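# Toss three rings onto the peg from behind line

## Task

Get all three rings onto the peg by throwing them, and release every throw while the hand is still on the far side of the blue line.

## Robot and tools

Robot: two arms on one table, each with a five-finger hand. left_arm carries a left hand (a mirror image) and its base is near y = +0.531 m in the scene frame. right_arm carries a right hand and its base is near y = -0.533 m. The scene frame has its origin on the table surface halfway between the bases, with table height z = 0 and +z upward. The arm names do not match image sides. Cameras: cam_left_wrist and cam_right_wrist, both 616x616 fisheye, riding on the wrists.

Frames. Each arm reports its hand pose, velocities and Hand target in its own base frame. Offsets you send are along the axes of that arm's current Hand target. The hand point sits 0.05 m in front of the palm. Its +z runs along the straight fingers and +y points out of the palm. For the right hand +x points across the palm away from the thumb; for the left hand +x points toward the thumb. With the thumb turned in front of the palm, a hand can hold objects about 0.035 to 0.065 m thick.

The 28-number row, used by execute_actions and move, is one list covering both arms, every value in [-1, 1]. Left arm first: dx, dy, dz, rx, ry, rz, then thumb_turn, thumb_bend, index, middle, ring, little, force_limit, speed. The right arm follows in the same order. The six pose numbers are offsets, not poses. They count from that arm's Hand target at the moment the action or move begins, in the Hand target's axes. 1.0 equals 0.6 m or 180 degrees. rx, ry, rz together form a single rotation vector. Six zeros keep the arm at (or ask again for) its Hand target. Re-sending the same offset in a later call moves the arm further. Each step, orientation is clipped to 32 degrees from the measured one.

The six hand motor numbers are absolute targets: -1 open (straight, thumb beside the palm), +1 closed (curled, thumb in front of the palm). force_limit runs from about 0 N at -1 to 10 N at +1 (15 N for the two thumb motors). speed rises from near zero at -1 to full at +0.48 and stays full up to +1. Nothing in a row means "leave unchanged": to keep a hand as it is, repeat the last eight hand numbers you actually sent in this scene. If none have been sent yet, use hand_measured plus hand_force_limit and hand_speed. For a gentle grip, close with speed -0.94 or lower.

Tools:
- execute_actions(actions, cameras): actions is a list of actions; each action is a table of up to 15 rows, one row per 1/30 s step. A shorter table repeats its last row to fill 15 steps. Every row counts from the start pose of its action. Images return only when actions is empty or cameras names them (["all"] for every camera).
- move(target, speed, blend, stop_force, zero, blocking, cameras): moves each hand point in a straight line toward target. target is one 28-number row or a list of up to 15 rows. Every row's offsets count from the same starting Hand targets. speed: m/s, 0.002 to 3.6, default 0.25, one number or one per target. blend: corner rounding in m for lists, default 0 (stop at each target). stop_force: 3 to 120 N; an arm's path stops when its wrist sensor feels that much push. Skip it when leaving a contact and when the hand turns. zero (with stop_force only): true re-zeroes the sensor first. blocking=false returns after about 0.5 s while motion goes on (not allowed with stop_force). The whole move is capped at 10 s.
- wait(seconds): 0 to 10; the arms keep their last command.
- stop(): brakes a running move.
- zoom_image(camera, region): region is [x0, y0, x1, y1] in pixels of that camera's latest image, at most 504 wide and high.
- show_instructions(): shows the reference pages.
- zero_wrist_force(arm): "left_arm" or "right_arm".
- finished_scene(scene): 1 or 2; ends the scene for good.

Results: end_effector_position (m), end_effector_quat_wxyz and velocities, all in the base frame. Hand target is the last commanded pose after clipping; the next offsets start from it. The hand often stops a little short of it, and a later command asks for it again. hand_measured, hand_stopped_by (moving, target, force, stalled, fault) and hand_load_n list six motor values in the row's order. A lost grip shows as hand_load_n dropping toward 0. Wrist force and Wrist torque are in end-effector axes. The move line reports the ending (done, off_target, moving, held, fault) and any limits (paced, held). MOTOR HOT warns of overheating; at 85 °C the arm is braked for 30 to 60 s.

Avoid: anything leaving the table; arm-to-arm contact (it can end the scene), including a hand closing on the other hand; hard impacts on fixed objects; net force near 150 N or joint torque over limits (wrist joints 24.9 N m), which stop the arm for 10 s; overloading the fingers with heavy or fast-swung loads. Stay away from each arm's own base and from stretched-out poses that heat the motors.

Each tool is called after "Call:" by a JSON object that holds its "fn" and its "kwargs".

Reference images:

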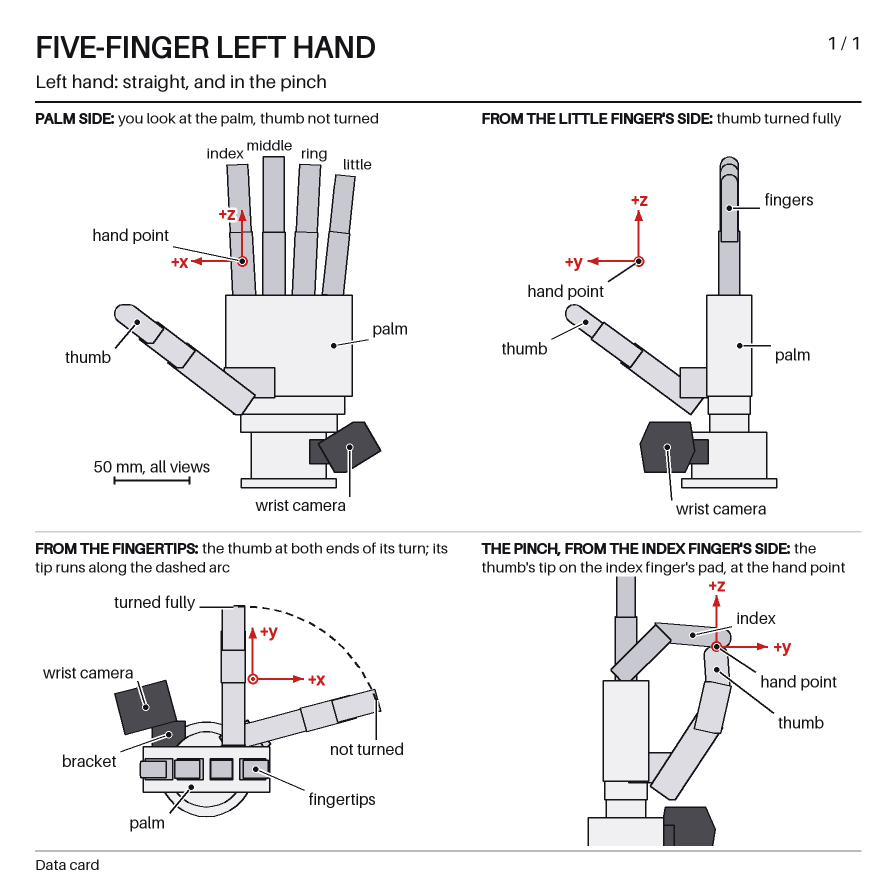

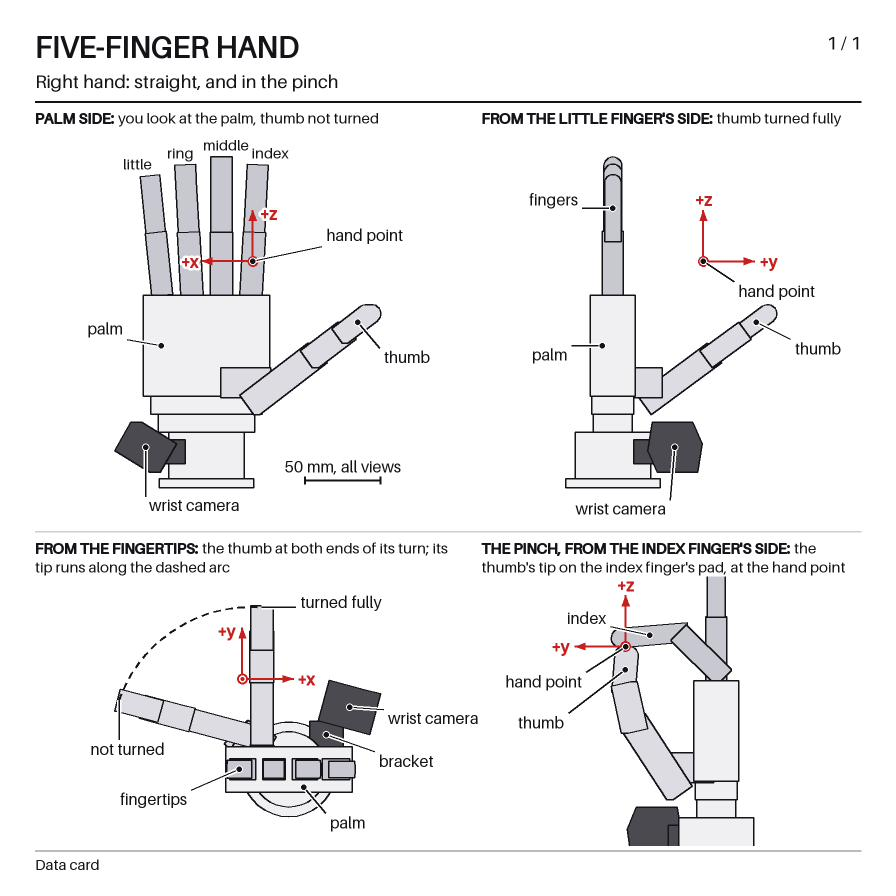

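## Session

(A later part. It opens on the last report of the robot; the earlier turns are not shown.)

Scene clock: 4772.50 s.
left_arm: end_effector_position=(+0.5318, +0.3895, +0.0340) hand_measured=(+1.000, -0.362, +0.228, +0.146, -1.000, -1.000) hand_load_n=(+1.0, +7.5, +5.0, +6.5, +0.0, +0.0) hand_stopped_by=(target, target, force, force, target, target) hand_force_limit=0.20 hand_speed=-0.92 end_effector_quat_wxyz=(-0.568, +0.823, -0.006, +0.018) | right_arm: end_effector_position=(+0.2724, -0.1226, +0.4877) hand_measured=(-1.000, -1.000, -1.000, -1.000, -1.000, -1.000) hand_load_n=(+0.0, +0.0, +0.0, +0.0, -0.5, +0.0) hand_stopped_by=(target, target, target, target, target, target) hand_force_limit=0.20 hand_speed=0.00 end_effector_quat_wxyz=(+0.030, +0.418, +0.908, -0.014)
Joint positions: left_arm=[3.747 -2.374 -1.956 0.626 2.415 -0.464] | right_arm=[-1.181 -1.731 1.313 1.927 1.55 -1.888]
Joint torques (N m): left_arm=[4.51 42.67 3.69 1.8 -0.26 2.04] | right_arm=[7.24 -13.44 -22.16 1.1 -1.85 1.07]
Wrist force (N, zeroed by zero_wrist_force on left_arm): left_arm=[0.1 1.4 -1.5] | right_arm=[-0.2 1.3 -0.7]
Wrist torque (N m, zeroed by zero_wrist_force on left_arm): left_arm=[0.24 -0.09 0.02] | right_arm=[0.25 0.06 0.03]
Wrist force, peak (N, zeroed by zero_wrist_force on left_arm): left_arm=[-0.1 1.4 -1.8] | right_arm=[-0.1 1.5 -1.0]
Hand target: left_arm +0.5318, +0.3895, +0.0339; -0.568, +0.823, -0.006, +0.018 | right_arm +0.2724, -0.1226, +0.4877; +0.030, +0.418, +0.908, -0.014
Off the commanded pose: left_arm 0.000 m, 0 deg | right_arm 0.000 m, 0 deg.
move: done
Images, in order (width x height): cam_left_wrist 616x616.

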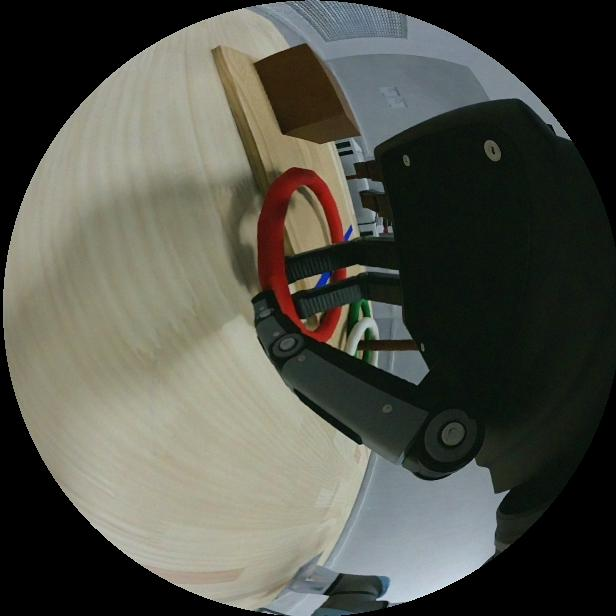

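Call:
{"fn": "move", "kwargs": {"target": [-0.0001,0.0055,0.002,0,0,0,1,-0.36,0.3,0.25,-1,-1,0.2,-0.92,0,0,0,0,0,0,-1,-1,-1,-1,-1,-1,0.2,0], "speed": 0.02}}

Call:
{"fn": "move", "kwargs": {"target": [0,0,0,0,0,0,1,-0.36,0.305,0.255,-1,-1,0.42,-0.93,0,0,0,0,0,0,-1,-1,-1,-1,-1,-1,0.2,0], "cameras": ["cam_left_wrist"]}}

Call:
{"fn": "move", "kwargs": {"target": [0.0005,-0.0188,-0.0068,0,0,0,1,-0.36,0.305,0.255,-1,-1,0.42,-0.93,0,0,0,0,0,0,-1,-1,-1,-1,-1,-1,0.2,0], "speed": 0.025, "cameras": ["cam_left_wrist"]}}

Call:
{"fn": "zoom_image", "kwargs": {"camera": "cam_left_wrist", "region": [200, 150, 400, 350]}}

Scene clock: 4783.67 s.
left_arm: end_effector_position=(+0.5318, +0.3895, +0.0303) hand_measured=(+1.000, -0.362, +0.228, +0.146, -1.000, -1.000) hand_load_n=(+1.5, +9.5, +3.5, +6.0, +0.0, -0.5) hand_stopped_by=(target, target, force, force, target, target) hand_force_limit=0.20 hand_speed=-0.92 end_effector_quat_wxyz=(-0.568, +0.823, -0.006, +0.018) | right_arm: end_effector_position=(+0.2724, -0.1226, +0.4877) hand_measured=(-1.000, -1.000, -1.000, -1.000, -1.000, -1.000) hand_load_n=(+0.0, +0.0, +0.0, +0.0, -0.5, +0.0) hand_stopped_by=(target, target, target, target, target, target) hand_force_limit=0.20 hand_speed=0.00 end_effector_quat_wxyz=(+0.030, +0.418, +0.908, -0.014)
Joint positions: left_arm=[3.747 -2.383 -1.955 0.633 2.415 -0.464] | right_arm=[-1.181 -1.731 1.313 1.927 1.55 -1.888]
Joint torques (N m): left_arm=[-5.44 44.77 16.02 3.55 1.82 -1.91] | right_arm=[7.76 -13.9 -22.14 1.06 -1.87 1.03]
Wrist force (N, zeroed by zero_wrist_force on left_arm): left_arm=[-0.1 0.5 -1.9] | right_arm=[-0.1 1.2 -0.8]
Wrist torque (N m, zeroed by zero_wrist_force on left_arm): left_arm=[0.22 -0.07 0.00] | right_arm=[0.24 0.05 0.04]
Wrist force, peak (N, zeroed by zero_wrist_force on left_arm): left_arm=[0.2 1.4 -1.7] | right_arm=[-0.3 1.6 -0.8]
Hand target: left_arm +0.5318, +0.3895, +0.0304; -0.568, +0.823, -0.006, +0.018 | right_arm +0.2724, -0.1226, +0.4877; +0.030, +0.418, +0.908, -0.014
Off the commanded pose: left_arm 0.000 m, 0 deg | right_arm 0.000 m, 0 deg.
move: done

Scene clock: 4784.17 s.
left_arm: end_effector_position=(+0.5318, +0.3895, +0.0303) hand_measured=(+1.000, -0.364, +0.244, +0.158, -1.000, -1.000) hand_load_n=(+0.5, +11.5, +7.0, +8.0, +0.0, +0.0) hand_stopped_by=(target, target, force, force, target, target) hand_force_limit=0.42 hand_speed=-0.93 end_effector_quat_wxyz=(-0.568, +0.823, -0.006, +0.018) | right_arm: end_effector_position=(+0.2724, -0.1226, +0.4877) hand_measured=(-1.000, -1.000, -1.000, -1.000, -1.000, -1.000) hand_load_n=(+0.0, +0.0, +0.0, -0.5, +0.0, +0.0) hand_stopped_by=(target, target, target, target, target, target) hand_force_limit=0.20 hand_speed=0.00 end_effector_quat_wxyz=(+0.030, +0.418, +0.908, -0.014)
Joint positions: left_arm=[3.747 -2.382 -1.955 0.633 2.415 -0.464] | right_arm=[-1.181 -1.731 1.313 1.927 1.55 -1.888]
Joint torques (N m): left_arm=[-5.09 58.3 11.45 0.66 1.96 -1.5] | right_arm=[6.97 -13.94 -22.66 1.1 -1.74 1.02]
Wrist force (N, zeroed by zero_wrist_force on left_arm): left_arm=[0.0 1.1 -1.5] | right_arm=[-0.3 1.2 -1.0]
Wrist torque (N m, zeroed by zero_wrist_force on left_arm): left_arm=[0.19 -0.07 0.03] | right_arm=[0.25 0.10 0.01]
Wrist force, peak (N, zeroed by zero_wrist_force on left_arm): left_arm=[-0.2 1.3 -1.7] | right_arm=[-0.4 1.5 -0.9]
Hand target: left_arm +0.5318, +0.3895, +0.0304; -0.568, +0.823, -0.006, +0.018 | right_arm +0.2724, -0.1226, +0.4877; +0.030, +0.418, +0.908, -0.014
Off the commanded pose: left_arm 0.000 m, 0 deg | right_arm 0.000 m, 0 deg.
move: done
Images, in order (width x height): cam_left_wrist 616x616.

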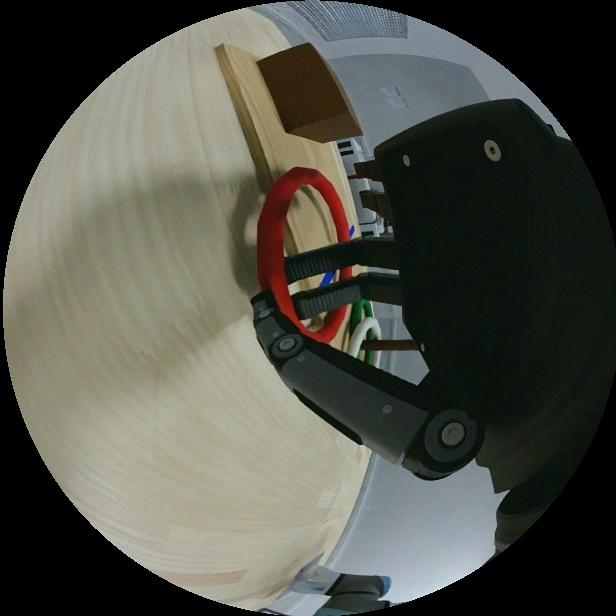

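Scene clock: 4784.90 s.
left_arm: end_effector_position=(+0.5318, +0.3896, +0.0425) hand_measured=(+1.000, -0.364, +0.244, +0.158, -1.000, -1.000) hand_load_n=(+2.0, +9.0, +5.5, +7.0, +0.0, +0.0) hand_stopped_by=(target, target, force, force, target, target) hand_force_limit=0.42 hand_speed=-0.93 end_effector_quat_wxyz=(-0.568, +0.823, -0.006, +0.018) | right_arm: end_effector_position=(+0.2724, -0.1226, +0.4877) hand_measured=(-1.000, -1.000, -1.000, -1.000, -1.000, -1.000) hand_load_n=(+0.0, +0.0, +0.0, +0.0, +0.0, +0.0) hand_stopped_by=(target, target, target, target, target, target) hand_force_limit=0.20 hand_speed=0.00 end_effector_quat_wxyz=(+0.030, +0.418, +0.908, -0.014)
Joint positions: left_arm=[3.747 -2.354 -1.96 0.61 2.415 -0.464] | right_arm=[-1.181 -1.731 1.313 1.927 1.55 -1.888]
Joint torques (N m): left_arm=[5.69 35.33 7.32 4.14 -0.7 2.39] | right_arm=[7.13 -14.11 -22.27 1.1 -1.76 1.02]
Wrist force (N, zeroed by zero_wrist_force on left_arm): left_arm=[-0.1 1.1 -1.5] | right_arm=[-0.2 1.2 -0.9]
Wrist torque (N m, zeroed by zero_wrist_force on left_arm): left_arm=[0.20 -0.07 0.02] | right_arm=[0.23 0.07 0.02]
Wrist force, peak (N, zeroed by zero_wrist_force on left_arm): left_arm=[-0.2 1.6 -1.6] | right_arm=[0.2 1.5 -0.7]
Hand target: left_arm +0.5318, +0.3896, +0.0424; -0.568, +0.823, -0.006, +0.018 | right_arm +0.2724, -0.1226, +0.4877; +0.030, +0.418, +0.908, -0.014
Off the commanded pose: left_arm 0.000 m, 0 deg | right_arm 0.000 m, 0 deg.
move: done
Images, in order (width x height): cam_left_wrist 616x616.

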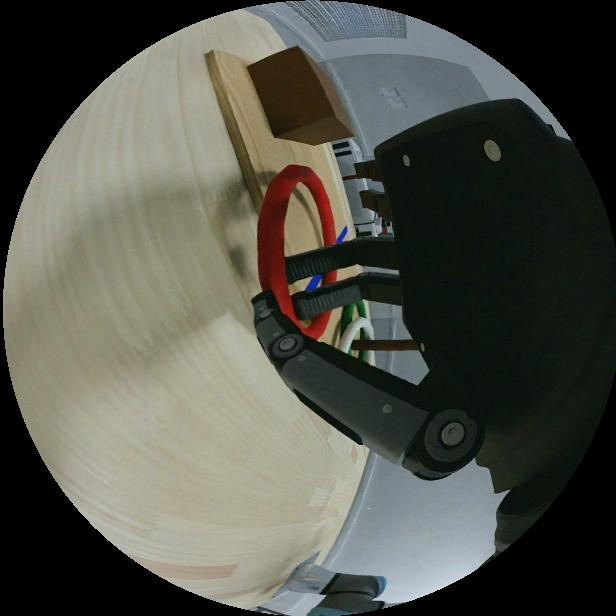

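Scaled by 2.520 from the camera's 616x616 image, which has a finer 880x880 frame.

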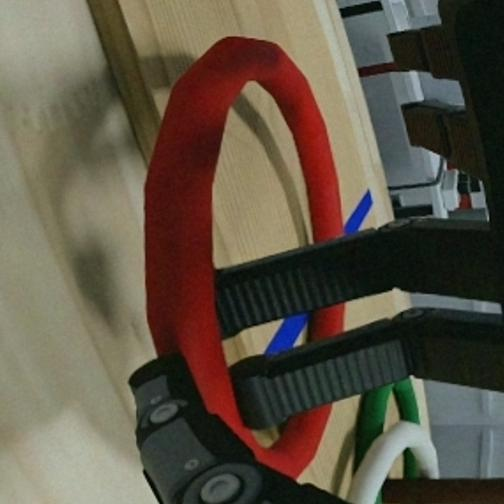

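Call:
{"fn": "move", "kwargs": {"target": [-0.0006,0.0227,0.0030,0,0,0,1,-0.36,0.305,0.255,-1,-1,0.42,-0.93,0,0,0,0,0,0,-1,-1,-1,-1,-1,-1,0.2,0], "speed": 0.03, "stop_force": 6, "cameras": ["cam_left_wrist"]}}

Call:
{"fn": "zoom_image", "kwargs": {"camera": "cam_left_wrist", "region": [200, 150, 400, 350]}}

Scene clock: 4814.33 s.
left_arm: end_effector_position=(+0.5317, +0.3865, +0.0290) hand_measured=(+1.000, -0.364, +0.244, +0.158, -1.000, -1.000) hand_load_n=(+1.5, +9.5, +1.5, +4.5, +0.0, +0.0) hand_stopped_by=(target, target, force, force, target, target) hand_force_limit=0.42 hand_speed=-0.93 end_effector_quat_wxyz=(-0.568, +0.823, -0.006, +0.018) | right_arm: end_effector_position=(+0.2724, -0.1226, +0.4877) hand_measured=(-1.000, -1.000, -1.000, -1.000, -1.000, -1.000) hand_load_n=(+0.0, +0.0, +0.0, +0.0, +0.0, +0.0) hand_stopped_by=(target, target, target, target, target, target) hand_force_limit=0.20 hand_speed=0.00 end_effector_quat_wxyz=(+0.030, +0.418, +0.908, -0.014)
Joint positions: left_arm=[3.742 -2.384 -1.958 0.636 2.419 -0.468] | right_arm=[-1.181 -1.731 1.313 1.927 1.55 -1.888]
Joint torques (N m): left_arm=[3.49 57.72 9.15 -0.05 -0.92 2.27] | right_arm=[7.11 -13.73 -22.43 1.14 -1.76 1.06]
Wrist force (N, zeroed by zero_wrist_force on left_arm): left_arm=[-0.1 0.1 -1.7] | right_arm=[0.0 1.1 -0.7]
Wrist torque (N m, zeroed by zero_wrist_force on left_arm): left_arm=[0.26 -0.04 -0.04] | right_arm=[0.21 0.04 0.03]
Wrist force, peak (N, zeroed by zero_wrist_force on left_arm): left_arm=[-0.1 1.6 -1.6] | right_arm=[-0.3 1.7 -0.9]
Hand target: left_arm +0.5317, +0.3865, +0.0290; -0.568, +0.823, -0.006, +0.018 | right_arm +0.2724, -0.1226, +0.4877; +0.030, +0.418, +0.908, -0.014
Off the commanded pose: left_arm 0.000 m, 0 deg | right_arm 0.000 m, 0 deg.
move: done
Images, in order (width x height): cam_left_wrist 616x616.

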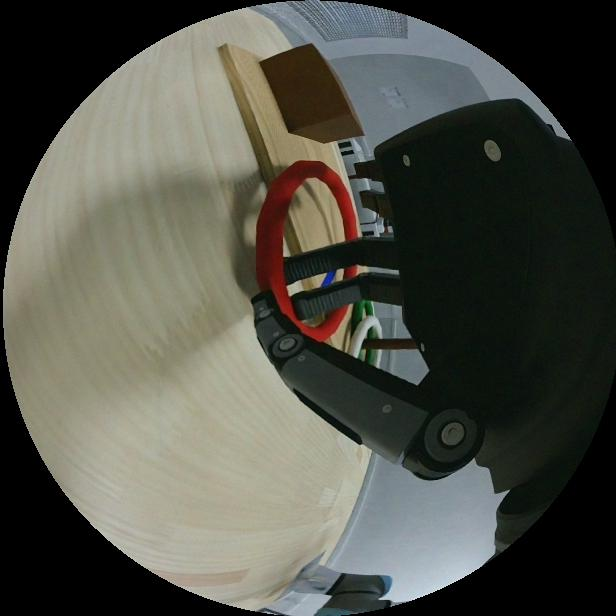

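Scaled by 2.520 from the camera's 616x616 image, which has a finer 880x880 frame.

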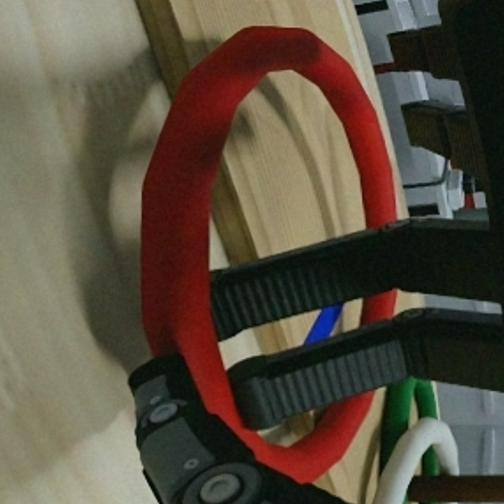

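Call:
{"fn": "move", "kwargs": {"target": [0,0,0,0,0,0,1,-0.36,0.36,0.31,-1,-1,0.7,-0.93,0,0,0,0,0,0,-1,-1,-1,-1,-1,-1,0.2,0], "cameras": ["cam_left_wrist"]}}

Call:
{"fn": "move", "kwargs": {"target": [0.0005,-0.0188,-0.0068,0,0,0,1,-0.36,0.36,0.31,-1,-1,0.7,-0.93,0,0,0,0,0,0,-1,-1,-1,-1,-1,-1,0.2,0], "speed": 0.025, "cameras": ["cam_left_wrist"]}}

Call:
{"fn": "zoom_image", "kwargs": {"camera": "cam_left_wrist", "region": [200, 150, 400, 350]}}

Scene clock: 4825.97 s.
left_arm: end_effector_position=(+0.5317, +0.3865, +0.0290) hand_measured=(+1.000, -0.364, +0.360, +0.174, -1.000, -1.000) hand_load_n=(+1.5, +13.0, +3.0, +8.5, +0.0, +0.0) hand_stopped_by=(target, target, target, force, target, target) hand_force_limit=0.70 hand_speed=-0.93 end_effector_quat_wxyz=(-0.568, +0.823, -0.006, +0.018) | right_arm: end_effector_position=(+0.2724, -0.1226, +0.4877) hand_measured=(-1.000, -1.000, -1.000, -1.000, -1.000, -1.000) hand_load_n=(+0.0, +0.0, +0.0, +0.0, +0.0, +0.0) hand_stopped_by=(target, target, target, target, target, target) hand_force_limit=0.20 hand_speed=0.00 end_effector_quat_wxyz=(+0.030, +0.418, +0.908, -0.014)
Joint positions: left_arm=[3.742 -2.384 -1.958 0.636 2.419 -0.468] | right_arm=[-1.181 -1.731 1.313 1.927 1.55 -1.888]
Joint torques (N m): left_arm=[3.34 57.92 1.46 1.07 -0.59 2.35] | right_arm=[6.96 -14.14 -22.25 1.11 -1.81 0.96]
Wrist force (N, zeroed by zero_wrist_force on left_arm): left_arm=[0.1 1.0 -1.8] | right_arm=[-0.1 1.3 -0.8]
Wrist torque (N m, zeroed by zero_wrist_force on left_arm): left_arm=[0.24 -0.06 0.01] | right_arm=[0.25 0.06 0.03]
Wrist force, peak (N, zeroed by zero_wrist_force on left_arm): left_arm=[0.0 0.9 -2.0] | right_arm=[-0.5 1.5 -0.8]
Hand target: left_arm +0.5317, +0.3865, +0.0290; -0.568, +0.823, -0.006, +0.018 | right_arm +0.2724, -0.1226, +0.4877; +0.030, +0.418, +0.908, -0.014
Off the commanded pose: left_arm 0.000 m, 0 deg | right_arm 0.000 m, 0 deg.
move: done
Images, in order (width x height): cam_left_wrist 616x616.

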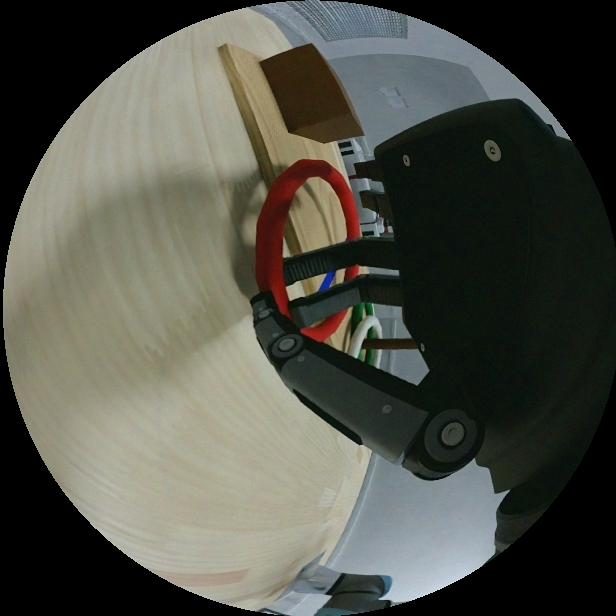

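Scene clock: 4826.70 s.
left_arm: end_effector_position=(+0.5317, +0.3867, +0.0411) hand_measured=(+1.000, -0.364, +0.360, +0.174, -1.000, -1.000) hand_load_n=(+3.5, +7.0, +0.5, +9.5, +0.0, +0.0) hand_stopped_by=(target, target, target, force, target, target) hand_force_limit=0.70 hand_speed=-0.93 end_effector_quat_wxyz=(-0.568, +0.823, -0.006, +0.018) | right_arm: end_effector_position=(+0.2724, -0.1226, +0.4877) hand_measured=(-1.000, -1.000, -1.000, -1.000, -1.000, -1.000) hand_load_n=(+0.0, +0.0, +0.0, +0.0, +0.0, +0.0) hand_stopped_by=(target, target, target, target, target, target) hand_force_limit=0.20 hand_speed=0.00 end_effector_quat_wxyz=(+0.030, +0.418, +0.908, -0.014)
Joint positions: left_arm=[3.743 -2.355 -1.963 0.612 2.419 -0.468] | right_arm=[-1.181 -1.731 1.313 1.927 1.55 -1.888]
Joint torques (N m): left_arm=[5.37 34.68 7.55 4.09 -0.63 1.75] | right_arm=[7.22 -13.68 -22.36 1.12 -1.91 0.99]
Wrist force (N, zeroed by zero_wrist_force on left_arm): left_arm=[0.2 1.3 -1.4] | right_arm=[-0.2 1.3 -0.9]
Wrist torque (N m, zeroed by zero_wrist_force on left_arm): left_arm=[0.21 -0.11 0.01] | right_arm=[0.25 0.07 0.02]
Wrist force, peak (N, zeroed by zero_wrist_force on left_arm): left_arm=[0.0 1.3 -1.8] | right_arm=[-0.3 1.5 -0.9]
Hand target: left_arm +0.5317, +0.3867, +0.0410; -0.568, +0.823, -0.006, +0.018 | right_arm +0.2724, -0.1226, +0.4877; +0.030, +0.418, +0.908, -0.014
Off the commanded pose: left_arm 0.000 m, 0 deg | right_arm 0.000 m, 0 deg.
move: done
Images, in order (width x height): cam_left_wrist 616x616.

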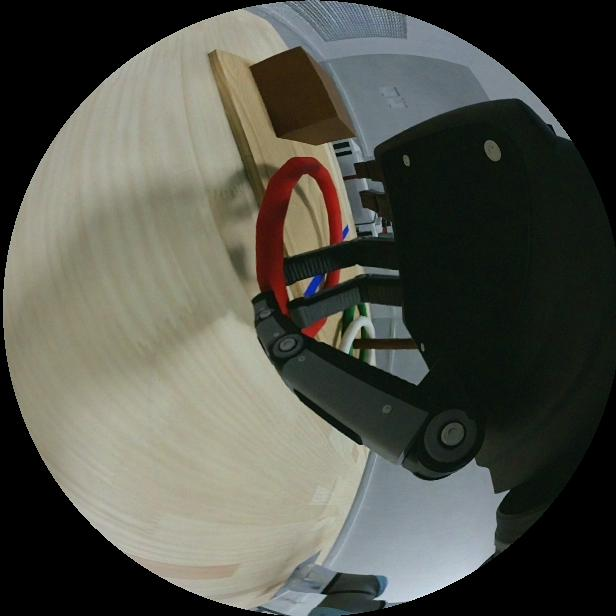

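Scaled by 2.520 from the camera's 616x616 image, which has a finer 880x880 frame.

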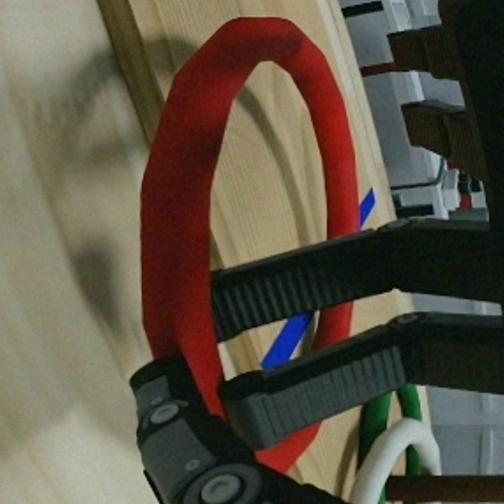

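Call:
{"fn": "move", "kwargs": {"target": [-0.0005,0.0197,0.0019,0,0,0,1,-0.36,0.36,0.31,-1,-1,0.7,-0.93,0,0,0,0,0,0,-1,-1,-1,-1,-1,-1,0.2,0], "speed": 0.03, "stop_force": 6}}

Call:
{"fn": "move", "kwargs": {"target": [0,0,0,0,0,0,1,-0.36,0.05,0,-1,-1,0.2,-0.8,0,0,0,0,0,0,-1,-1,-1,-1,-1,-1,0.2,0]}}

Call:
{"fn": "move", "kwargs": {"target": [0,0,0,0,0,0,1,-0.3,-0.3,-0.35,-1,-1,0.2,-0.6,0,0,0,0,0,0,-1,-1,-1,-1,-1,-1,0.2,0], "cameras": ["cam_left_wrist"]}}

Call:
{"fn": "zoom_image", "kwargs": {"camera": "cam_left_wrist", "region": [200, 150, 400, 350]}}

Scene clock: 4838.03 s.
left_arm: end_effector_position=(+0.5316, +0.3836, +0.0295) hand_measured=(+1.000, -0.364, +0.360, +0.174, -1.000, -1.000) hand_load_n=(+3.5, +9.0, -1.5, +8.0, -0.5, +0.0) hand_stopped_by=(target, target, target, force, target, target) hand_force_limit=0.70 hand_speed=-0.93 end_effector_quat_wxyz=(-0.568, +0.823, -0.006, +0.018) | right_arm: end_effector_position=(+0.2724, -0.1226, +0.4877) hand_measured=(-1.000, -1.000, -1.000, -1.000, -1.000, -1.000) hand_load_n=(+0.0, +0.0, +0.0, +0.0, +0.0, +0.0) hand_stopped_by=(target, target, target, target, target, target) hand_force_limit=0.20 hand_speed=0.00 end_effector_quat_wxyz=(+0.030, +0.418, +0.908, -0.014)
Joint positions: left_arm=[3.738 -2.381 -1.962 0.634 2.423 -0.472] | right_arm=[-1.181 -1.731 1.313 1.927 1.55 -1.888]
Joint torques (N m): left_arm=[3.66 58.13 12.59 0.13 -0.75 2.26] | right_arm=[6.76 -13.57 -22.32 1.16 -1.83 1.07]
Wrist force (N, zeroed by zero_wrist_force on left_arm): left_arm=[-0.2 0.5 -1.7] | right_arm=[-0.2 1.3 -0.9]
Wrist torque (N m, zeroed by zero_wrist_force on left_arm): left_arm=[0.24 -0.05 -0.01] | right_arm=[0.26 0.08 0.03]
Wrist force, peak (N, zeroed by zero_wrist_force on left_arm): left_arm=[-0.2 1.6 -1.6] | right_arm=[-0.1 1.5 -1.1]
Hand target: left_arm +0.5316, +0.3836, +0.0295; -0.568, +0.823, -0.006, +0.018 | right_arm +0.2724, -0.1226, +0.4877; +0.030, +0.418, +0.908, -0.014
Off the commanded pose: left_arm 0.000 m, 0 deg | right_arm 0.000 m, 0 deg.
move: done

Scene clock: 4838.87 s.
left_arm: end_effector_position=(+0.5316, +0.3836, +0.0295) hand_measured=(+1.000, -0.360, +0.050, +0.000, -1.000, -1.000) hand_load_n=(+0.0, +0.0, +0.0, +0.0, +0.0, +0.0) hand_stopped_by=(target, target, target, target, target, target) hand_force_limit=0.20 hand_speed=-0.80 end_effector_quat_wxyz=(-0.568, +0.823, -0.006, +0.018) | right_arm: end_effector_position=(+0.2724, -0.1226, +0.4877) hand_measured=(-1.000, -1.000, -1.000, -1.000, -1.000, -1.000) hand_load_n=(+0.0, +0.0, +0.0, +0.0, +0.0, +0.0) hand_stopped_by=(target, target, target, target, target, target) hand_force_limit=0.20 hand_speed=0.00 end_effector_quat_wxyz=(+0.030, +0.418, +0.908, -0.014)
Joint positions: left_arm=[3.738 -2.381 -1.962 0.634 2.423 -0.472] | right_arm=[-1.181 -1.731 1.313 1.927 1.55 -1.888]
Joint torques (N m): left_arm=[3.88 57.58 8.26 0.76 -0.15 2.2] | right_arm=[7.47 -13.97 -21.53 1.1 -1.78 1.07]
Wrist force (N, zeroed by zero_wrist_force on left_arm): left_arm=[0.0 0.7 -1.8] | right_arm=[-0.1 1.3 -1.0]
Wrist torque (N m, zeroed by zero_wrist_force on left_arm): left_arm=[0.23 -0.09 0.05] | right_arm=[0.26 0.06 0.03]
Wrist force, peak (N, zeroed by zero_wrist_force on left_arm): left_arm=[-0.1 0.8 -2.1] | right_arm=[-0.1 1.4 -0.9]
Hand target: left_arm +0.5316, +0.3836, +0.0295; -0.568, +0.823, -0.006, +0.018 | right_arm +0.2724, -0.1226, +0.4877; +0.030, +0.418, +0.908, -0.014
Off the commanded pose: left_arm 0.000 m, 0 deg | right_arm 0.000 m, 0 deg.
move: done

Scene clock: 4839.47 s.
left_arm: end_effector_position=(+0.5316, +0.3836, +0.0295) hand_measured=(+1.000, -0.300, -0.300, -0.350, -1.000, -1.000) hand_load_n=(+0.0, +0.0, +0.0, -0.5, +0.0, +0.0) hand_stopped_by=(target, target, target, target, target, target) hand_force_limit=0.20 hand_speed=-0.60 end_effector_quat_wxyz=(-0.568, +0.823, -0.006, +0.018) | right_arm: end_effector_position=(+0.2724, -0.1226, +0.4877) hand_measured=(-1.000, -1.000, -1.000, -1.000, -1.000, -1.000) hand_load_n=(-0.5, +0.0, +0.0, +0.0, +0.0, +0.0) hand_stopped_by=(target, target, target, target, target, target) hand_force_limit=0.20 hand_speed=0.00 end_effector_quat_wxyz=(+0.030, +0.418, +0.908, -0.014)
Joint positions: left_arm=[3.738 -2.381 -1.962 0.634 2.423 -0.472] | right_arm=[-1.181 -1.731 1.313 1.927 1.55 -1.888]
Joint torques (N m): left_arm=[3.38 56.63 5.44 1.33 0.2 2.21] | right_arm=[7.05 -13.92 -22.11 1.16 -1.85 1.07]
Wrist force (N, zeroed by zero_wrist_force on left_arm): left_arm=[-0.1 0.9 -1.8] | right_arm=[-0.1 1.1 -0.7]
Wrist torque (N m, zeroed by zero_wrist_force on left_arm): left_arm=[0.24 -0.07 0.03] | right_arm=[0.22 0.05 0.03]
Wrist force, peak (N, zeroed by zero_wrist_force on left_arm): left_arm=[-0.1 0.9 -1.9] | right_arm=[-0.2 1.5 -0.7]
Hand target: left_arm +0.5316, +0.3836, +0.0295; -0.568, +0.823, -0.006, +0.018 | right_arm +0.2724, -0.1226, +0.4877; +0.030, +0.418, +0.908, -0.014
Off the commanded pose: left_arm 0.000 m, 0 deg | right_arm 0.000 m, 0 deg.
move: done
Images, in order (width x height): cam_left_wrist 616x616.

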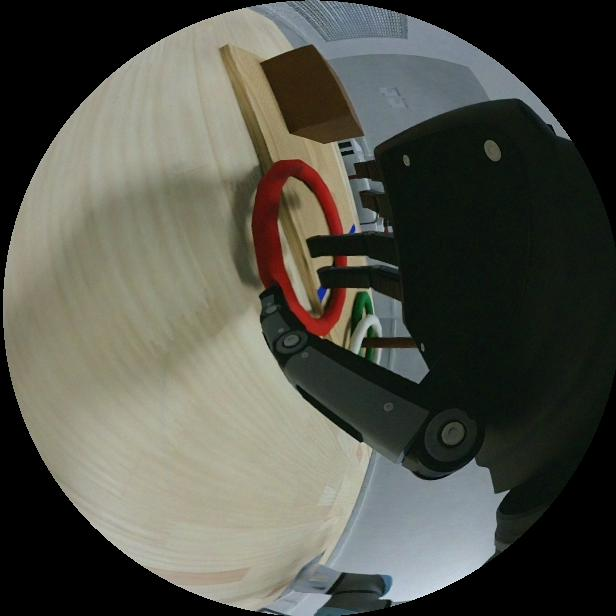

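Scaled by 2.520 from the camera's 616x616 image, which has a finer 880x880 frame.

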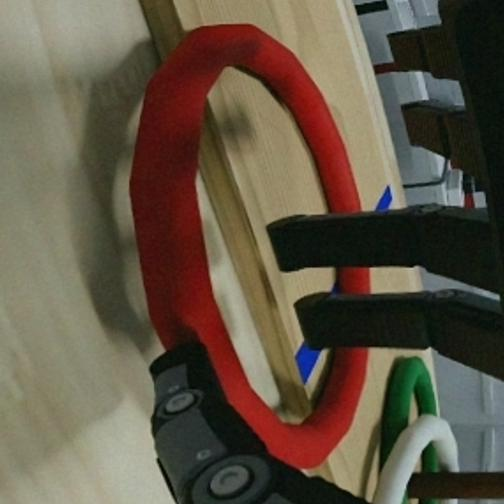

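Call:
{"fn": "move", "kwargs": {"target": [-0.015,0.0105,-0.0263,0,0,0,1,-0.3,-0.3,-0.35,-1,-1,0.2,-0.6,0,0,0,0,0,0,-1,-1,-1,-1,-1,-1,0.2,0], "speed": 0.03, "stop_force": 4, "cameras": ["cam_left_wrist"]}}

Call:
{"fn": "zoom_image", "kwargs": {"camera": "cam_left_wrist", "region": [200, 150, 400, 350]}}

Scene clock: 4852.80 s.
left_arm: end_effector_position=(+0.5221, +0.3669, +0.0290) hand_measured=(+1.000, -0.300, -0.300, -0.350, -1.000, -1.000) hand_load_n=(+0.0, +0.0, +0.0, +0.0, +0.0, +0.0) hand_stopped_by=(target, target, target, target, target, target) hand_force_limit=0.20 hand_speed=-0.60 end_effector_quat_wxyz=(-0.568, +0.823, -0.006, +0.018) | right_arm: end_effector_position=(+0.2724, -0.1226, +0.4877) hand_measured=(-1.000, -1.000, -1.000, -1.000, -1.000, -1.000) hand_load_n=(+0.0, +0.0, +0.0, +0.5, +0.0, +0.0) hand_stopped_by=(target, target, target, target, target, target) hand_force_limit=0.20 hand_speed=0.00 end_effector_quat_wxyz=(+0.030, +0.418, +0.908, -0.014)
Joint positions: left_arm=[3.72 -2.367 -2.008 0.655 2.438 -0.486] | right_arm=[-1.181 -1.731 1.313 1.927 1.55 -1.888]
Joint torques (N m): left_arm=[5.5 32.58 17.26 0.09 -0.73 2.54] | right_arm=[7.53 -14.72 -22.52 1.17 -1.82 1.05]
Wrist force (N, zeroed by zero_wrist_force on left_arm): left_arm=[-0.1 0.7 -1.6] | right_arm=[-0.1 1.4 -1.0]
Wrist torque (N m, zeroed by zero_wrist_force on left_arm): left_arm=[0.21 -0.08 0.05] | right_arm=[0.27 0.07 0.03]
Wrist force, peak (N, zeroed by zero_wrist_force on left_arm): left_arm=[-0.3 1.1 -1.9] | right_arm=[-0.4 1.6 -0.9]
Hand target: left_arm +0.5221, +0.3669, +0.0290; -0.568, +0.823, -0.006, +0.018 | right_arm +0.2724, -0.1226, +0.4877; +0.030, +0.418, +0.908, -0.014
Off the commanded pose: left_arm 0.000 m, 0 deg | right_arm 0.000 m, 0 deg.
move: done
Images, in order (width x height): cam_left_wrist 616x616.

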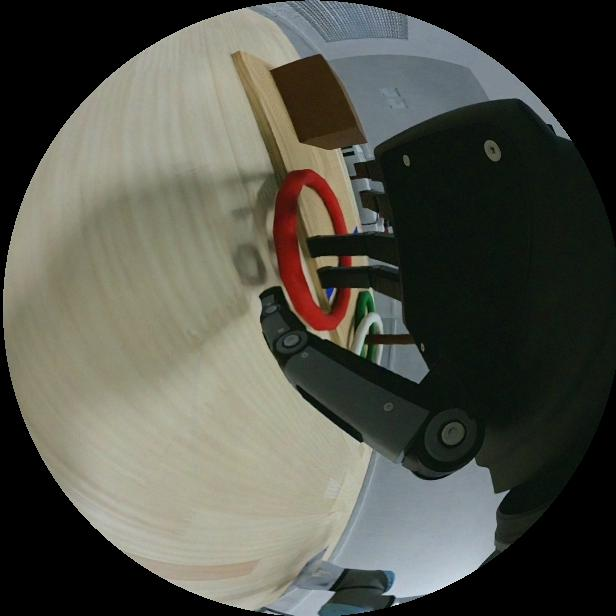

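Scaled by 2.520 from the camera's 616x616 image, which has a finer 880x880 frame.

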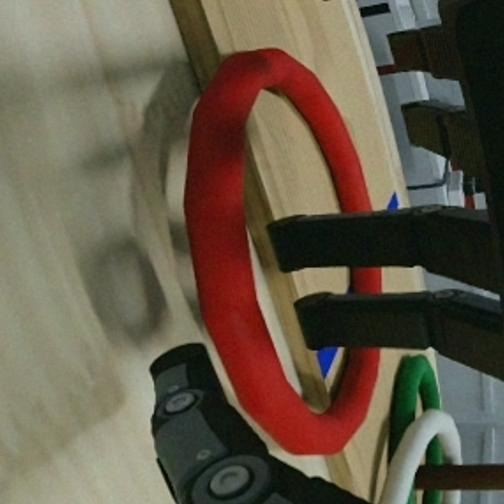

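Call:
{"fn": "move", "kwargs": {"target": [-0.0105,0.0018,-0.0047,0,0,0,1,-0.3,-0.3,-0.35,-1,-1,0.2,-0.6,0,0,0,0,0,0,-1,-1,-1,-1,-1,-1,0.2,0], "speed": 0.03, "stop_force": 4, "cameras": ["cam_left_wrist"]}}

Call:
{"fn": "zoom_image", "kwargs": {"camera": "cam_left_wrist", "region": [200, 150, 400, 350]}}

Scene clock: 4865.97 s.
left_arm: end_effector_position=(+0.5157, +0.3640, +0.0289) hand_measured=(+1.000, -0.300, -0.300, -0.350, -1.000, -1.000) hand_load_n=(+0.0, +0.0, +0.0, +0.0, +0.0, +0.0) hand_stopped_by=(target, target, target, target, target, target) hand_force_limit=0.20 hand_speed=-0.60 end_effector_quat_wxyz=(-0.568, +0.823, -0.006, +0.018) | right_arm: end_effector_position=(+0.2724, -0.1226, +0.4877) hand_measured=(-1.000, -1.000, -1.000, -1.000, -1.000, -1.000) hand_load_n=(+0.0, +0.0, +0.0, +0.0, +0.0, +0.0) hand_stopped_by=(target, target, target, target, target, target) hand_force_limit=0.20 hand_speed=0.00 end_effector_quat_wxyz=(+0.030, +0.418, +0.908, -0.014)
Joint positions: left_arm=[3.723 -2.361 -2.028 0.671 2.436 -0.484] | right_arm=[-1.181 -1.731 1.313 1.927 1.55 -1.888]
Joint torques (N m): left_arm=[-3.66 34.91 16.7 0.12 1.27 0.79] | right_arm=[6.96 -13.58 -22.39 1.15 -1.85 1.07]
Wrist force (N, zeroed by zero_wrist_force on left_arm): left_arm=[0.0 0.7 -1.5] | right_arm=[-0.4 1.3 -0.9]
Wrist torque (N m, zeroed by zero_wrist_force on left_arm): left_arm=[0.21 -0.09 -0.13] | right_arm=[0.25 0.10 0.00]
Wrist force, peak (N, zeroed by zero_wrist_force on left_arm): left_arm=[0.0 1.0 -1.8] | right_arm=[-0.2 1.5 -0.9]
Hand target: left_arm +0.5157, +0.3640, +0.0289; -0.568, +0.823, -0.006, +0.018 | right_arm +0.2724, -0.1226, +0.4877; +0.030, +0.418, +0.908, -0.014
Off the commanded pose: left_arm 0.000 m, 0 deg | right_arm 0.000 m, 0 deg.
move: done
Images, in order (width x height): cam_left_wrist 616x616.

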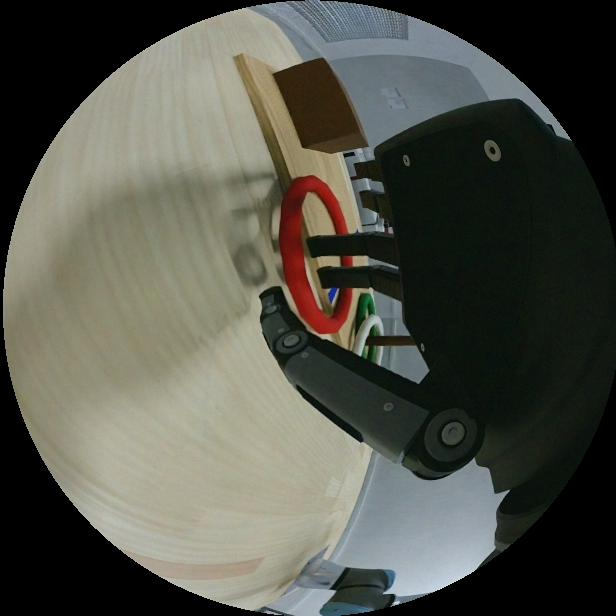

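Scaled by 2.520 from the camera's 616x616 image, which has a finer 880x880 frame.

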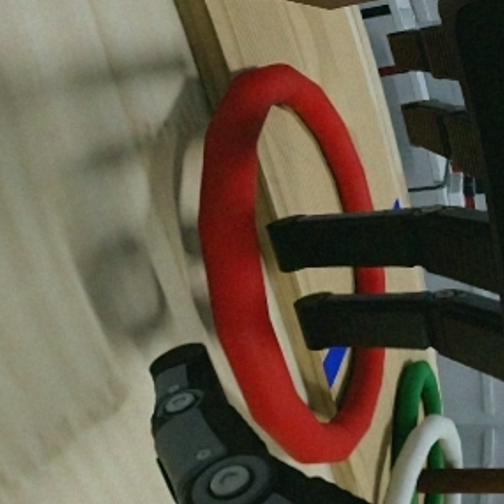

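Call:
{"fn": "move", "kwargs": {"target": [-0.001,-0.0009,0.0026,0,0,0,1,-0.3,-0.3,-0.35,-1,-1,0.2,-0.6,0,0,0,0,0,0,-1,-1,-1,-1,-1,-1,0.2,0], "speed": 0.03}}

Call:
{"fn": "move", "kwargs": {"target": [0,0,0,0,0,0,1,-0.36,0.05,0,-1,-1,-0.5,-0.85,0,0,0,0,0,0,-1,-1,-1,-1,-1,-1,0.2,0]}}

Call:
{"fn": "move", "kwargs": {"target": [0,0,0,0,0,0,1,-0.36,0.3,0.25,-1,-1,0.2,-0.92,0,0,0,0,0,0,-1,-1,-1,-1,-1,-1,0.2,0], "cameras": ["cam_left_wrist"]}}

Call:
{"fn": "zoom_image", "kwargs": {"camera": "cam_left_wrist", "region": [200, 150, 400, 350]}}

Scene clock: 4877.20 s.
left_arm: end_effector_position=(+0.5151, +0.3657, +0.0288) hand_measured=(+1.000, -0.300, -0.300, -0.350, -1.000, -1.000) hand_load_n=(+0.0, +0.0, +0.0, +0.0, +0.0, +0.0) hand_stopped_by=(target, target, target, target, target, target) hand_force_limit=0.20 hand_speed=-0.60 end_effector_quat_wxyz=(-0.568, +0.823, -0.006, +0.018) | right_arm: end_effector_position=(+0.2724, -0.1226, +0.4877) hand_measured=(-1.000, -1.000, -1.000, -1.000, -1.000, -1.000) hand_load_n=(+0.0, +0.0, +0.0, +0.0, +0.0, +0.0) hand_stopped_by=(target, target, target, target, target, target) hand_force_limit=0.20 hand_speed=0.00 end_effector_quat_wxyz=(+0.030, +0.418, +0.908, -0.014)
Joint positions: left_arm=[3.726 -2.362 -2.028 0.673 2.433 -0.481] | right_arm=[-1.181 -1.731 1.313 1.927 1.55 -1.888]
Joint torques (N m): left_arm=[0.57 33.33 15.93 4.33 -0.06 1.92] | right_arm=[7.31 -13.94 -22.54 1.1 -1.82 1.06]
Wrist force (N, zeroed by zero_wrist_force on left_arm): left_arm=[0.0 0.9 -1.6] | right_arm=[0.0 1.4 -0.8]
Wrist torque (N m, zeroed by zero_wrist_force on left_arm): left_arm=[0.24 -0.10 -0.13] | right_arm=[0.26 0.04 0.04]
Wrist force, peak (N, zeroed by zero_wrist_force on left_arm): left_arm=[-0.1 0.9 -1.8] | right_arm=[-0.1 1.7 -0.7]
Hand target: left_arm +0.5151, +0.3657, +0.0288; -0.568, +0.823, -0.006, +0.018 | right_arm +0.2724, -0.1226, +0.4877; +0.030, +0.418, +0.908, -0.014
Off the commanded pose: left_arm 0.000 m, 0 deg | right_arm 0.000 m, 0 deg.
move: done

Scene clock: 4878.30 s.
left_arm: end_effector_position=(+0.5151, +0.3657, +0.0288) hand_measured=(+1.000, -0.360, +0.050, +0.000, -1.000, -1.000) hand_load_n=(+0.0, +0.0, +0.0, +0.0, +0.0, +0.0) hand_stopped_by=(target, target, target, target, target, target) hand_force_limit=-0.50 hand_speed=-0.85 end_effector_quat_wxyz=(-0.568, +0.823, -0.006, +0.018) | right_arm: end_effector_position=(+0.2724, -0.1226, +0.4877) hand_measured=(-1.000, -1.000, -1.000, -1.000, -1.000, -1.000) hand_load_n=(+0.0, +0.0, +0.0, +0.0, +0.0, +0.0) hand_stopped_by=(target, target, target, target, target, target) hand_force_limit=0.20 hand_speed=0.00 end_effector_quat_wxyz=(+0.030, +0.418, +0.908, -0.014)
Joint positions: left_arm=[3.726 -2.362 -2.028 0.673 2.433 -0.481] | right_arm=[-1.181 -1.731 1.313 1.927 1.55 -1.888]
Joint torques (N m): left_arm=[-4.77 36.64 11.81 1.27 1.8 -1.95] | right_arm=[7.35 -13.89 -21.9 1.16 -1.83 0.97]
Wrist force (N, zeroed by zero_wrist_force on left_arm): left_arm=[0.0 0.6 -1.8] | right_arm=[-0.2 1.3 -0.7]
Wrist torque (N m, zeroed by zero_wrist_force on left_arm): left_arm=[0.20 -0.09 -0.13] | right_arm=[0.25 0.08 0.02]
Wrist force, peak (N, zeroed by zero_wrist_force on left_arm): left_arm=[0.1 0.8 -1.8] | right_arm=[0.2 1.5 -0.8]
Hand target: left_arm +0.5151, +0.3657, +0.0288; -0.568, +0.823, -0.006, +0.018 | right_arm +0.2724, -0.1226, +0.4877; +0.030, +0.418, +0.908, -0.014
Off the commanded pose: left_arm 0.000 m, 0 deg | right_arm 0.000 m, 0 deg.
move: done

Scene clock: 4879.67 s.
left_arm: end_effector_position=(+0.5151, +0.3657, +0.0288) hand_measured=(+1.000, -0.360, +0.300, +0.250, -1.000, -1.000) hand_load_n=(+0.0, +0.0, +0.0, +0.0, +0.0, +0.0) hand_stopped_by=(target, target, target, target, target, target) hand_force_limit=0.20 hand_speed=-0.92 end_effector_quat_wxyz=(-0.568, +0.823, -0.006, +0.018) | right_arm: end_effector_position=(+0.2724, -0.1226, +0.4877) hand_measured=(-1.000, -1.000, -1.000, -1.000, -1.000, -1.000) hand_load_n=(+0.0, +0.0, +0.0, +0.5, +0.0, +0.0) hand_stopped_by=(target, target, target, target, target, target) hand_force_limit=0.20 hand_speed=0.00 end_effector_quat_wxyz=(+0.030, +0.418, +0.908, -0.014)
Joint positions: left_arm=[3.726 -2.362 -2.028 0.673 2.433 -0.481] | right_arm=[-1.181 -1.731 1.313 1.927 1.55 -1.888]
Joint torques (N m): left_arm=[-5.12 41.4 6.66 1.13 1.88 -2.11] | right_arm=[6.81 -13.9 -22.36 1.14 -1.84 0.98]
Wrist force (N, zeroed by zero_wrist_force on left_arm): left_arm=[-0.1 0.5 -1.6] | right_arm=[-0.3 1.4 -0.8]
Wrist torque (N m, zeroed by zero_wrist_force on left_arm): left_arm=[0.22 -0.07 -0.13] | right_arm=[0.26 0.09 0.02]
Wrist force, peak (N, zeroed by zero_wrist_force on left_arm): left_arm=[-0.1 1.0 -1.8] | right_arm=[-0.1 1.5 -0.9]
Hand target: left_arm +0.5151, +0.3657, +0.0288; -0.568, +0.823, -0.006, +0.018 | right_arm +0.2724, -0.1226, +0.4877; +0.030, +0.418, +0.908, -0.014
Off the commanded pose: left_arm 0.000 m, 0 deg | right_arm 0.000 m, 0 deg.
move: done
Images, in order (width x height): cam_left_wrist 616x616.

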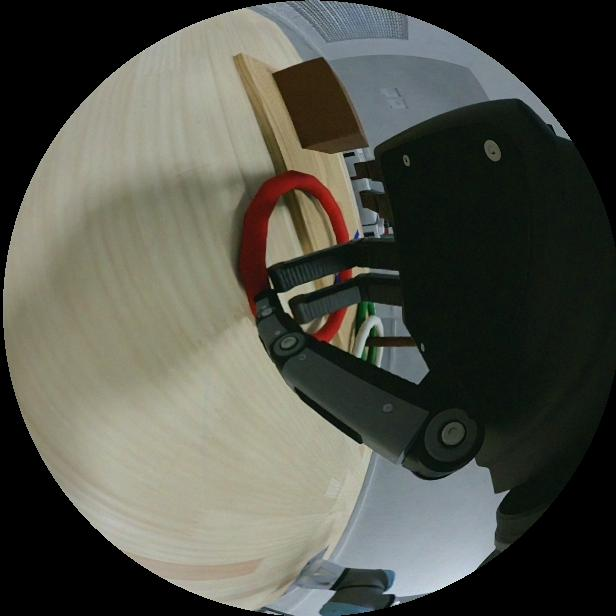

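Scaled by 2.520 from the camera's 616x616 image, which has a finer 880x880 frame.

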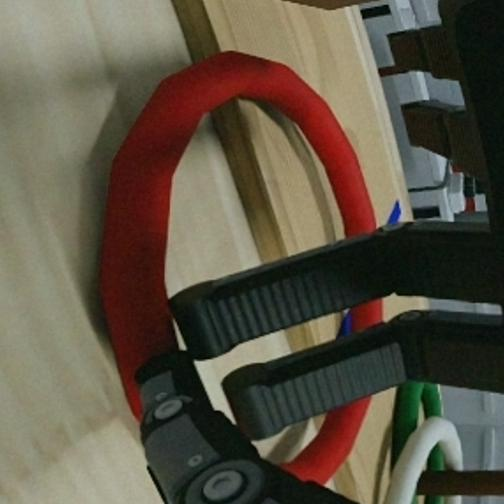

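Call:
{"fn": "move", "kwargs": {"target": [0,0,0,0,0,0,1,-0.36,0.05,0,-1,-1,0.2,-0.7,0,0,0,0,0,0,-1,-1,-1,-1,-1,-1,0.2,0]}}

Call:
{"fn": "move", "kwargs": {"target": [0,0.0097,-0.0266,0,0,0,1,-0.3,-0.3,-0.35,-1,-1,0.2,-0.6,0,0,0,0,0,0,-1,-1,-1,-1,-1,-1,0.2,0], "speed": 0.03, "cameras": ["cam_left_wrist"]}}

Call:
{"fn": "zoom_image", "kwargs": {"camera": "cam_left_wrist", "region": [200, 150, 400, 350]}}

Scene clock: 4911.03 s.
left_arm: end_effector_position=(+0.5151, +0.3657, +0.0288) hand_measured=(+1.000, -0.360, +0.050, +0.000, -1.000, -1.000) hand_load_n=(+0.0, +0.0, -0.5, +0.0, +0.0, +0.0) hand_stopped_by=(target, target, target, target, target, target) hand_force_limit=0.20 hand_speed=-0.70 end_effector_quat_wxyz=(-0.568, +0.823, -0.006, +0.018) | right_arm: end_effector_position=(+0.2724, -0.1226, +0.4877) hand_measured=(-1.000, -1.000, -1.000, -1.000, -1.000, -1.000) hand_load_n=(+0.0, +0.0, +0.0, +0.0, +0.0, +0.0) hand_stopped_by=(target, target, target, target, target, target) hand_force_limit=0.20 hand_speed=0.00 end_effector_quat_wxyz=(+0.030, +0.418, +0.908, -0.014)
Joint positions: left_arm=[3.726 -2.362 -2.028 0.673 2.433 -0.481] | right_arm=[-1.181 -1.731 1.313 1.927 1.55 -1.888]
Joint torques (N m): left_arm=[-4 52.21 1.97 1.12 1.71 -1.93] | right_arm=[7.15 -13.69 -22.34 1.09 -1.77 1.1]
Wrist force (N, zeroed by zero_wrist_force on left_arm): left_arm=[0.0 0.8 -1.8] | right_arm=[0.0 1.3 -0.9]
Wrist torque (N m, zeroed by zero_wrist_force on left_arm): left_arm=[0.24 -0.10 -0.13] | right_arm=[0.26 0.05 0.03]
Wrist force, peak (N, zeroed by zero_wrist_force on left_arm): left_arm=[0.0 0.7 -1.9] | right_arm=[-0.3 1.4 -1.2]
Hand target: left_arm +0.5151, +0.3657, +0.0288; -0.568, +0.823, -0.006, +0.018 | right_arm +0.2724, -0.1226, +0.4877; +0.030, +0.418, +0.908, -0.014
Off the commanded pose: left_arm 0.000 m, 0 deg | right_arm 0.000 m, 0 deg.
move: done

Scene clock: 4911.87 s.
left_arm: end_effector_position=(+0.5145, +0.3486, +0.0290) hand_measured=(+1.000, -0.300, -0.300, -0.350, -1.000, -1.000) hand_load_n=(+0.0, +0.0, +0.0, +0.0, -0.5, +0.0) hand_stopped_by=(target, target, target, target, target, target) hand_force_limit=0.20 hand_speed=-0.60 end_effector_quat_wxyz=(-0.568, +0.823, -0.006, +0.018) | right_arm: end_effector_position=(+0.2724, -0.1226, +0.4877) hand_measured=(-1.000, -1.000, -1.000, -1.000, -1.000, -1.000) hand_load_n=(+0.0, +0.0, -0.5, +0.0, +0.0, +0.0) hand_stopped_by=(target, target, target, target, target, target) hand_force_limit=0.20 hand_speed=0.00 end_effector_quat_wxyz=(+0.030, +0.418, +0.908, -0.014)
Joint positions: left_arm=[3.696 -2.353 -2.049 0.666 2.458 -0.507] | right_arm=[-1.181 -1.731 1.313 1.927 1.55 -1.888]
Joint torques (N m): left_arm=[6.73 45.23 16.44 1.24 -0.71 2.07] | right_arm=[7 -13.97 -22.1 1.07 -1.84 1.06]
Wrist force (N, zeroed by zero_wrist_force on left_arm): left_arm=[-0.2 1.0 -1.5] | right_arm=[-0.3 1.3 -0.6]
Wrist torque (N m, zeroed by zero_wrist_force on left_arm): left_arm=[0.25 -0.06 0.03] | right_arm=[0.23 0.08 0.02]
Wrist force, peak (N, zeroed by zero_wrist_force on left_arm): left_arm=[0.2 1.0 -1.9] | right_arm=[-0.2 1.6 -0.9]
Hand target: left_arm +0.5146, +0.3487, +0.0290; -0.568, +0.823, -0.006, +0.018 | right_arm +0.2724, -0.1226, +0.4877; +0.030, +0.418, +0.908, -0.014
Off the commanded pose: left_arm 0.000 m, 0 deg | right_arm 0.000 m, 0 deg.
move: done
Images, in order (width x height): cam_left_wrist 616x616.

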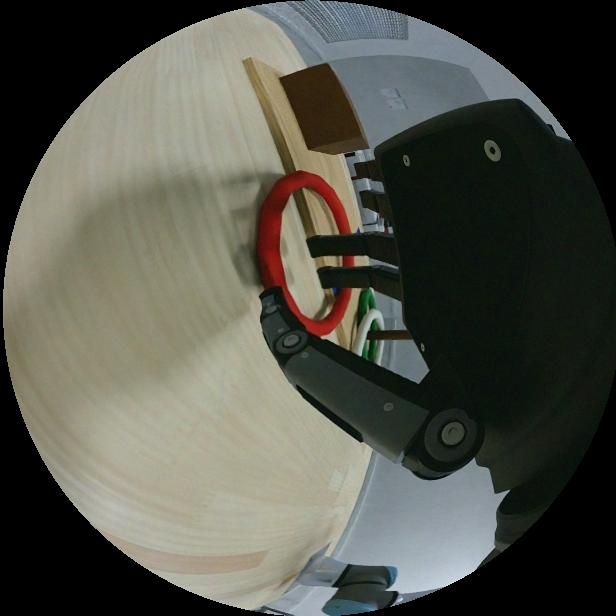

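Scaled by 2.520 from the camera's 616x616 image, which has a finer 880x880 frame.

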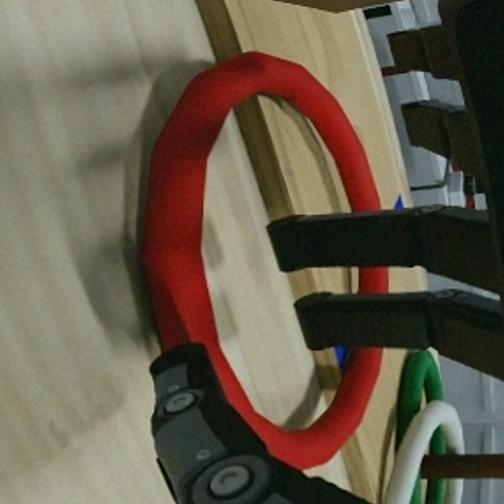

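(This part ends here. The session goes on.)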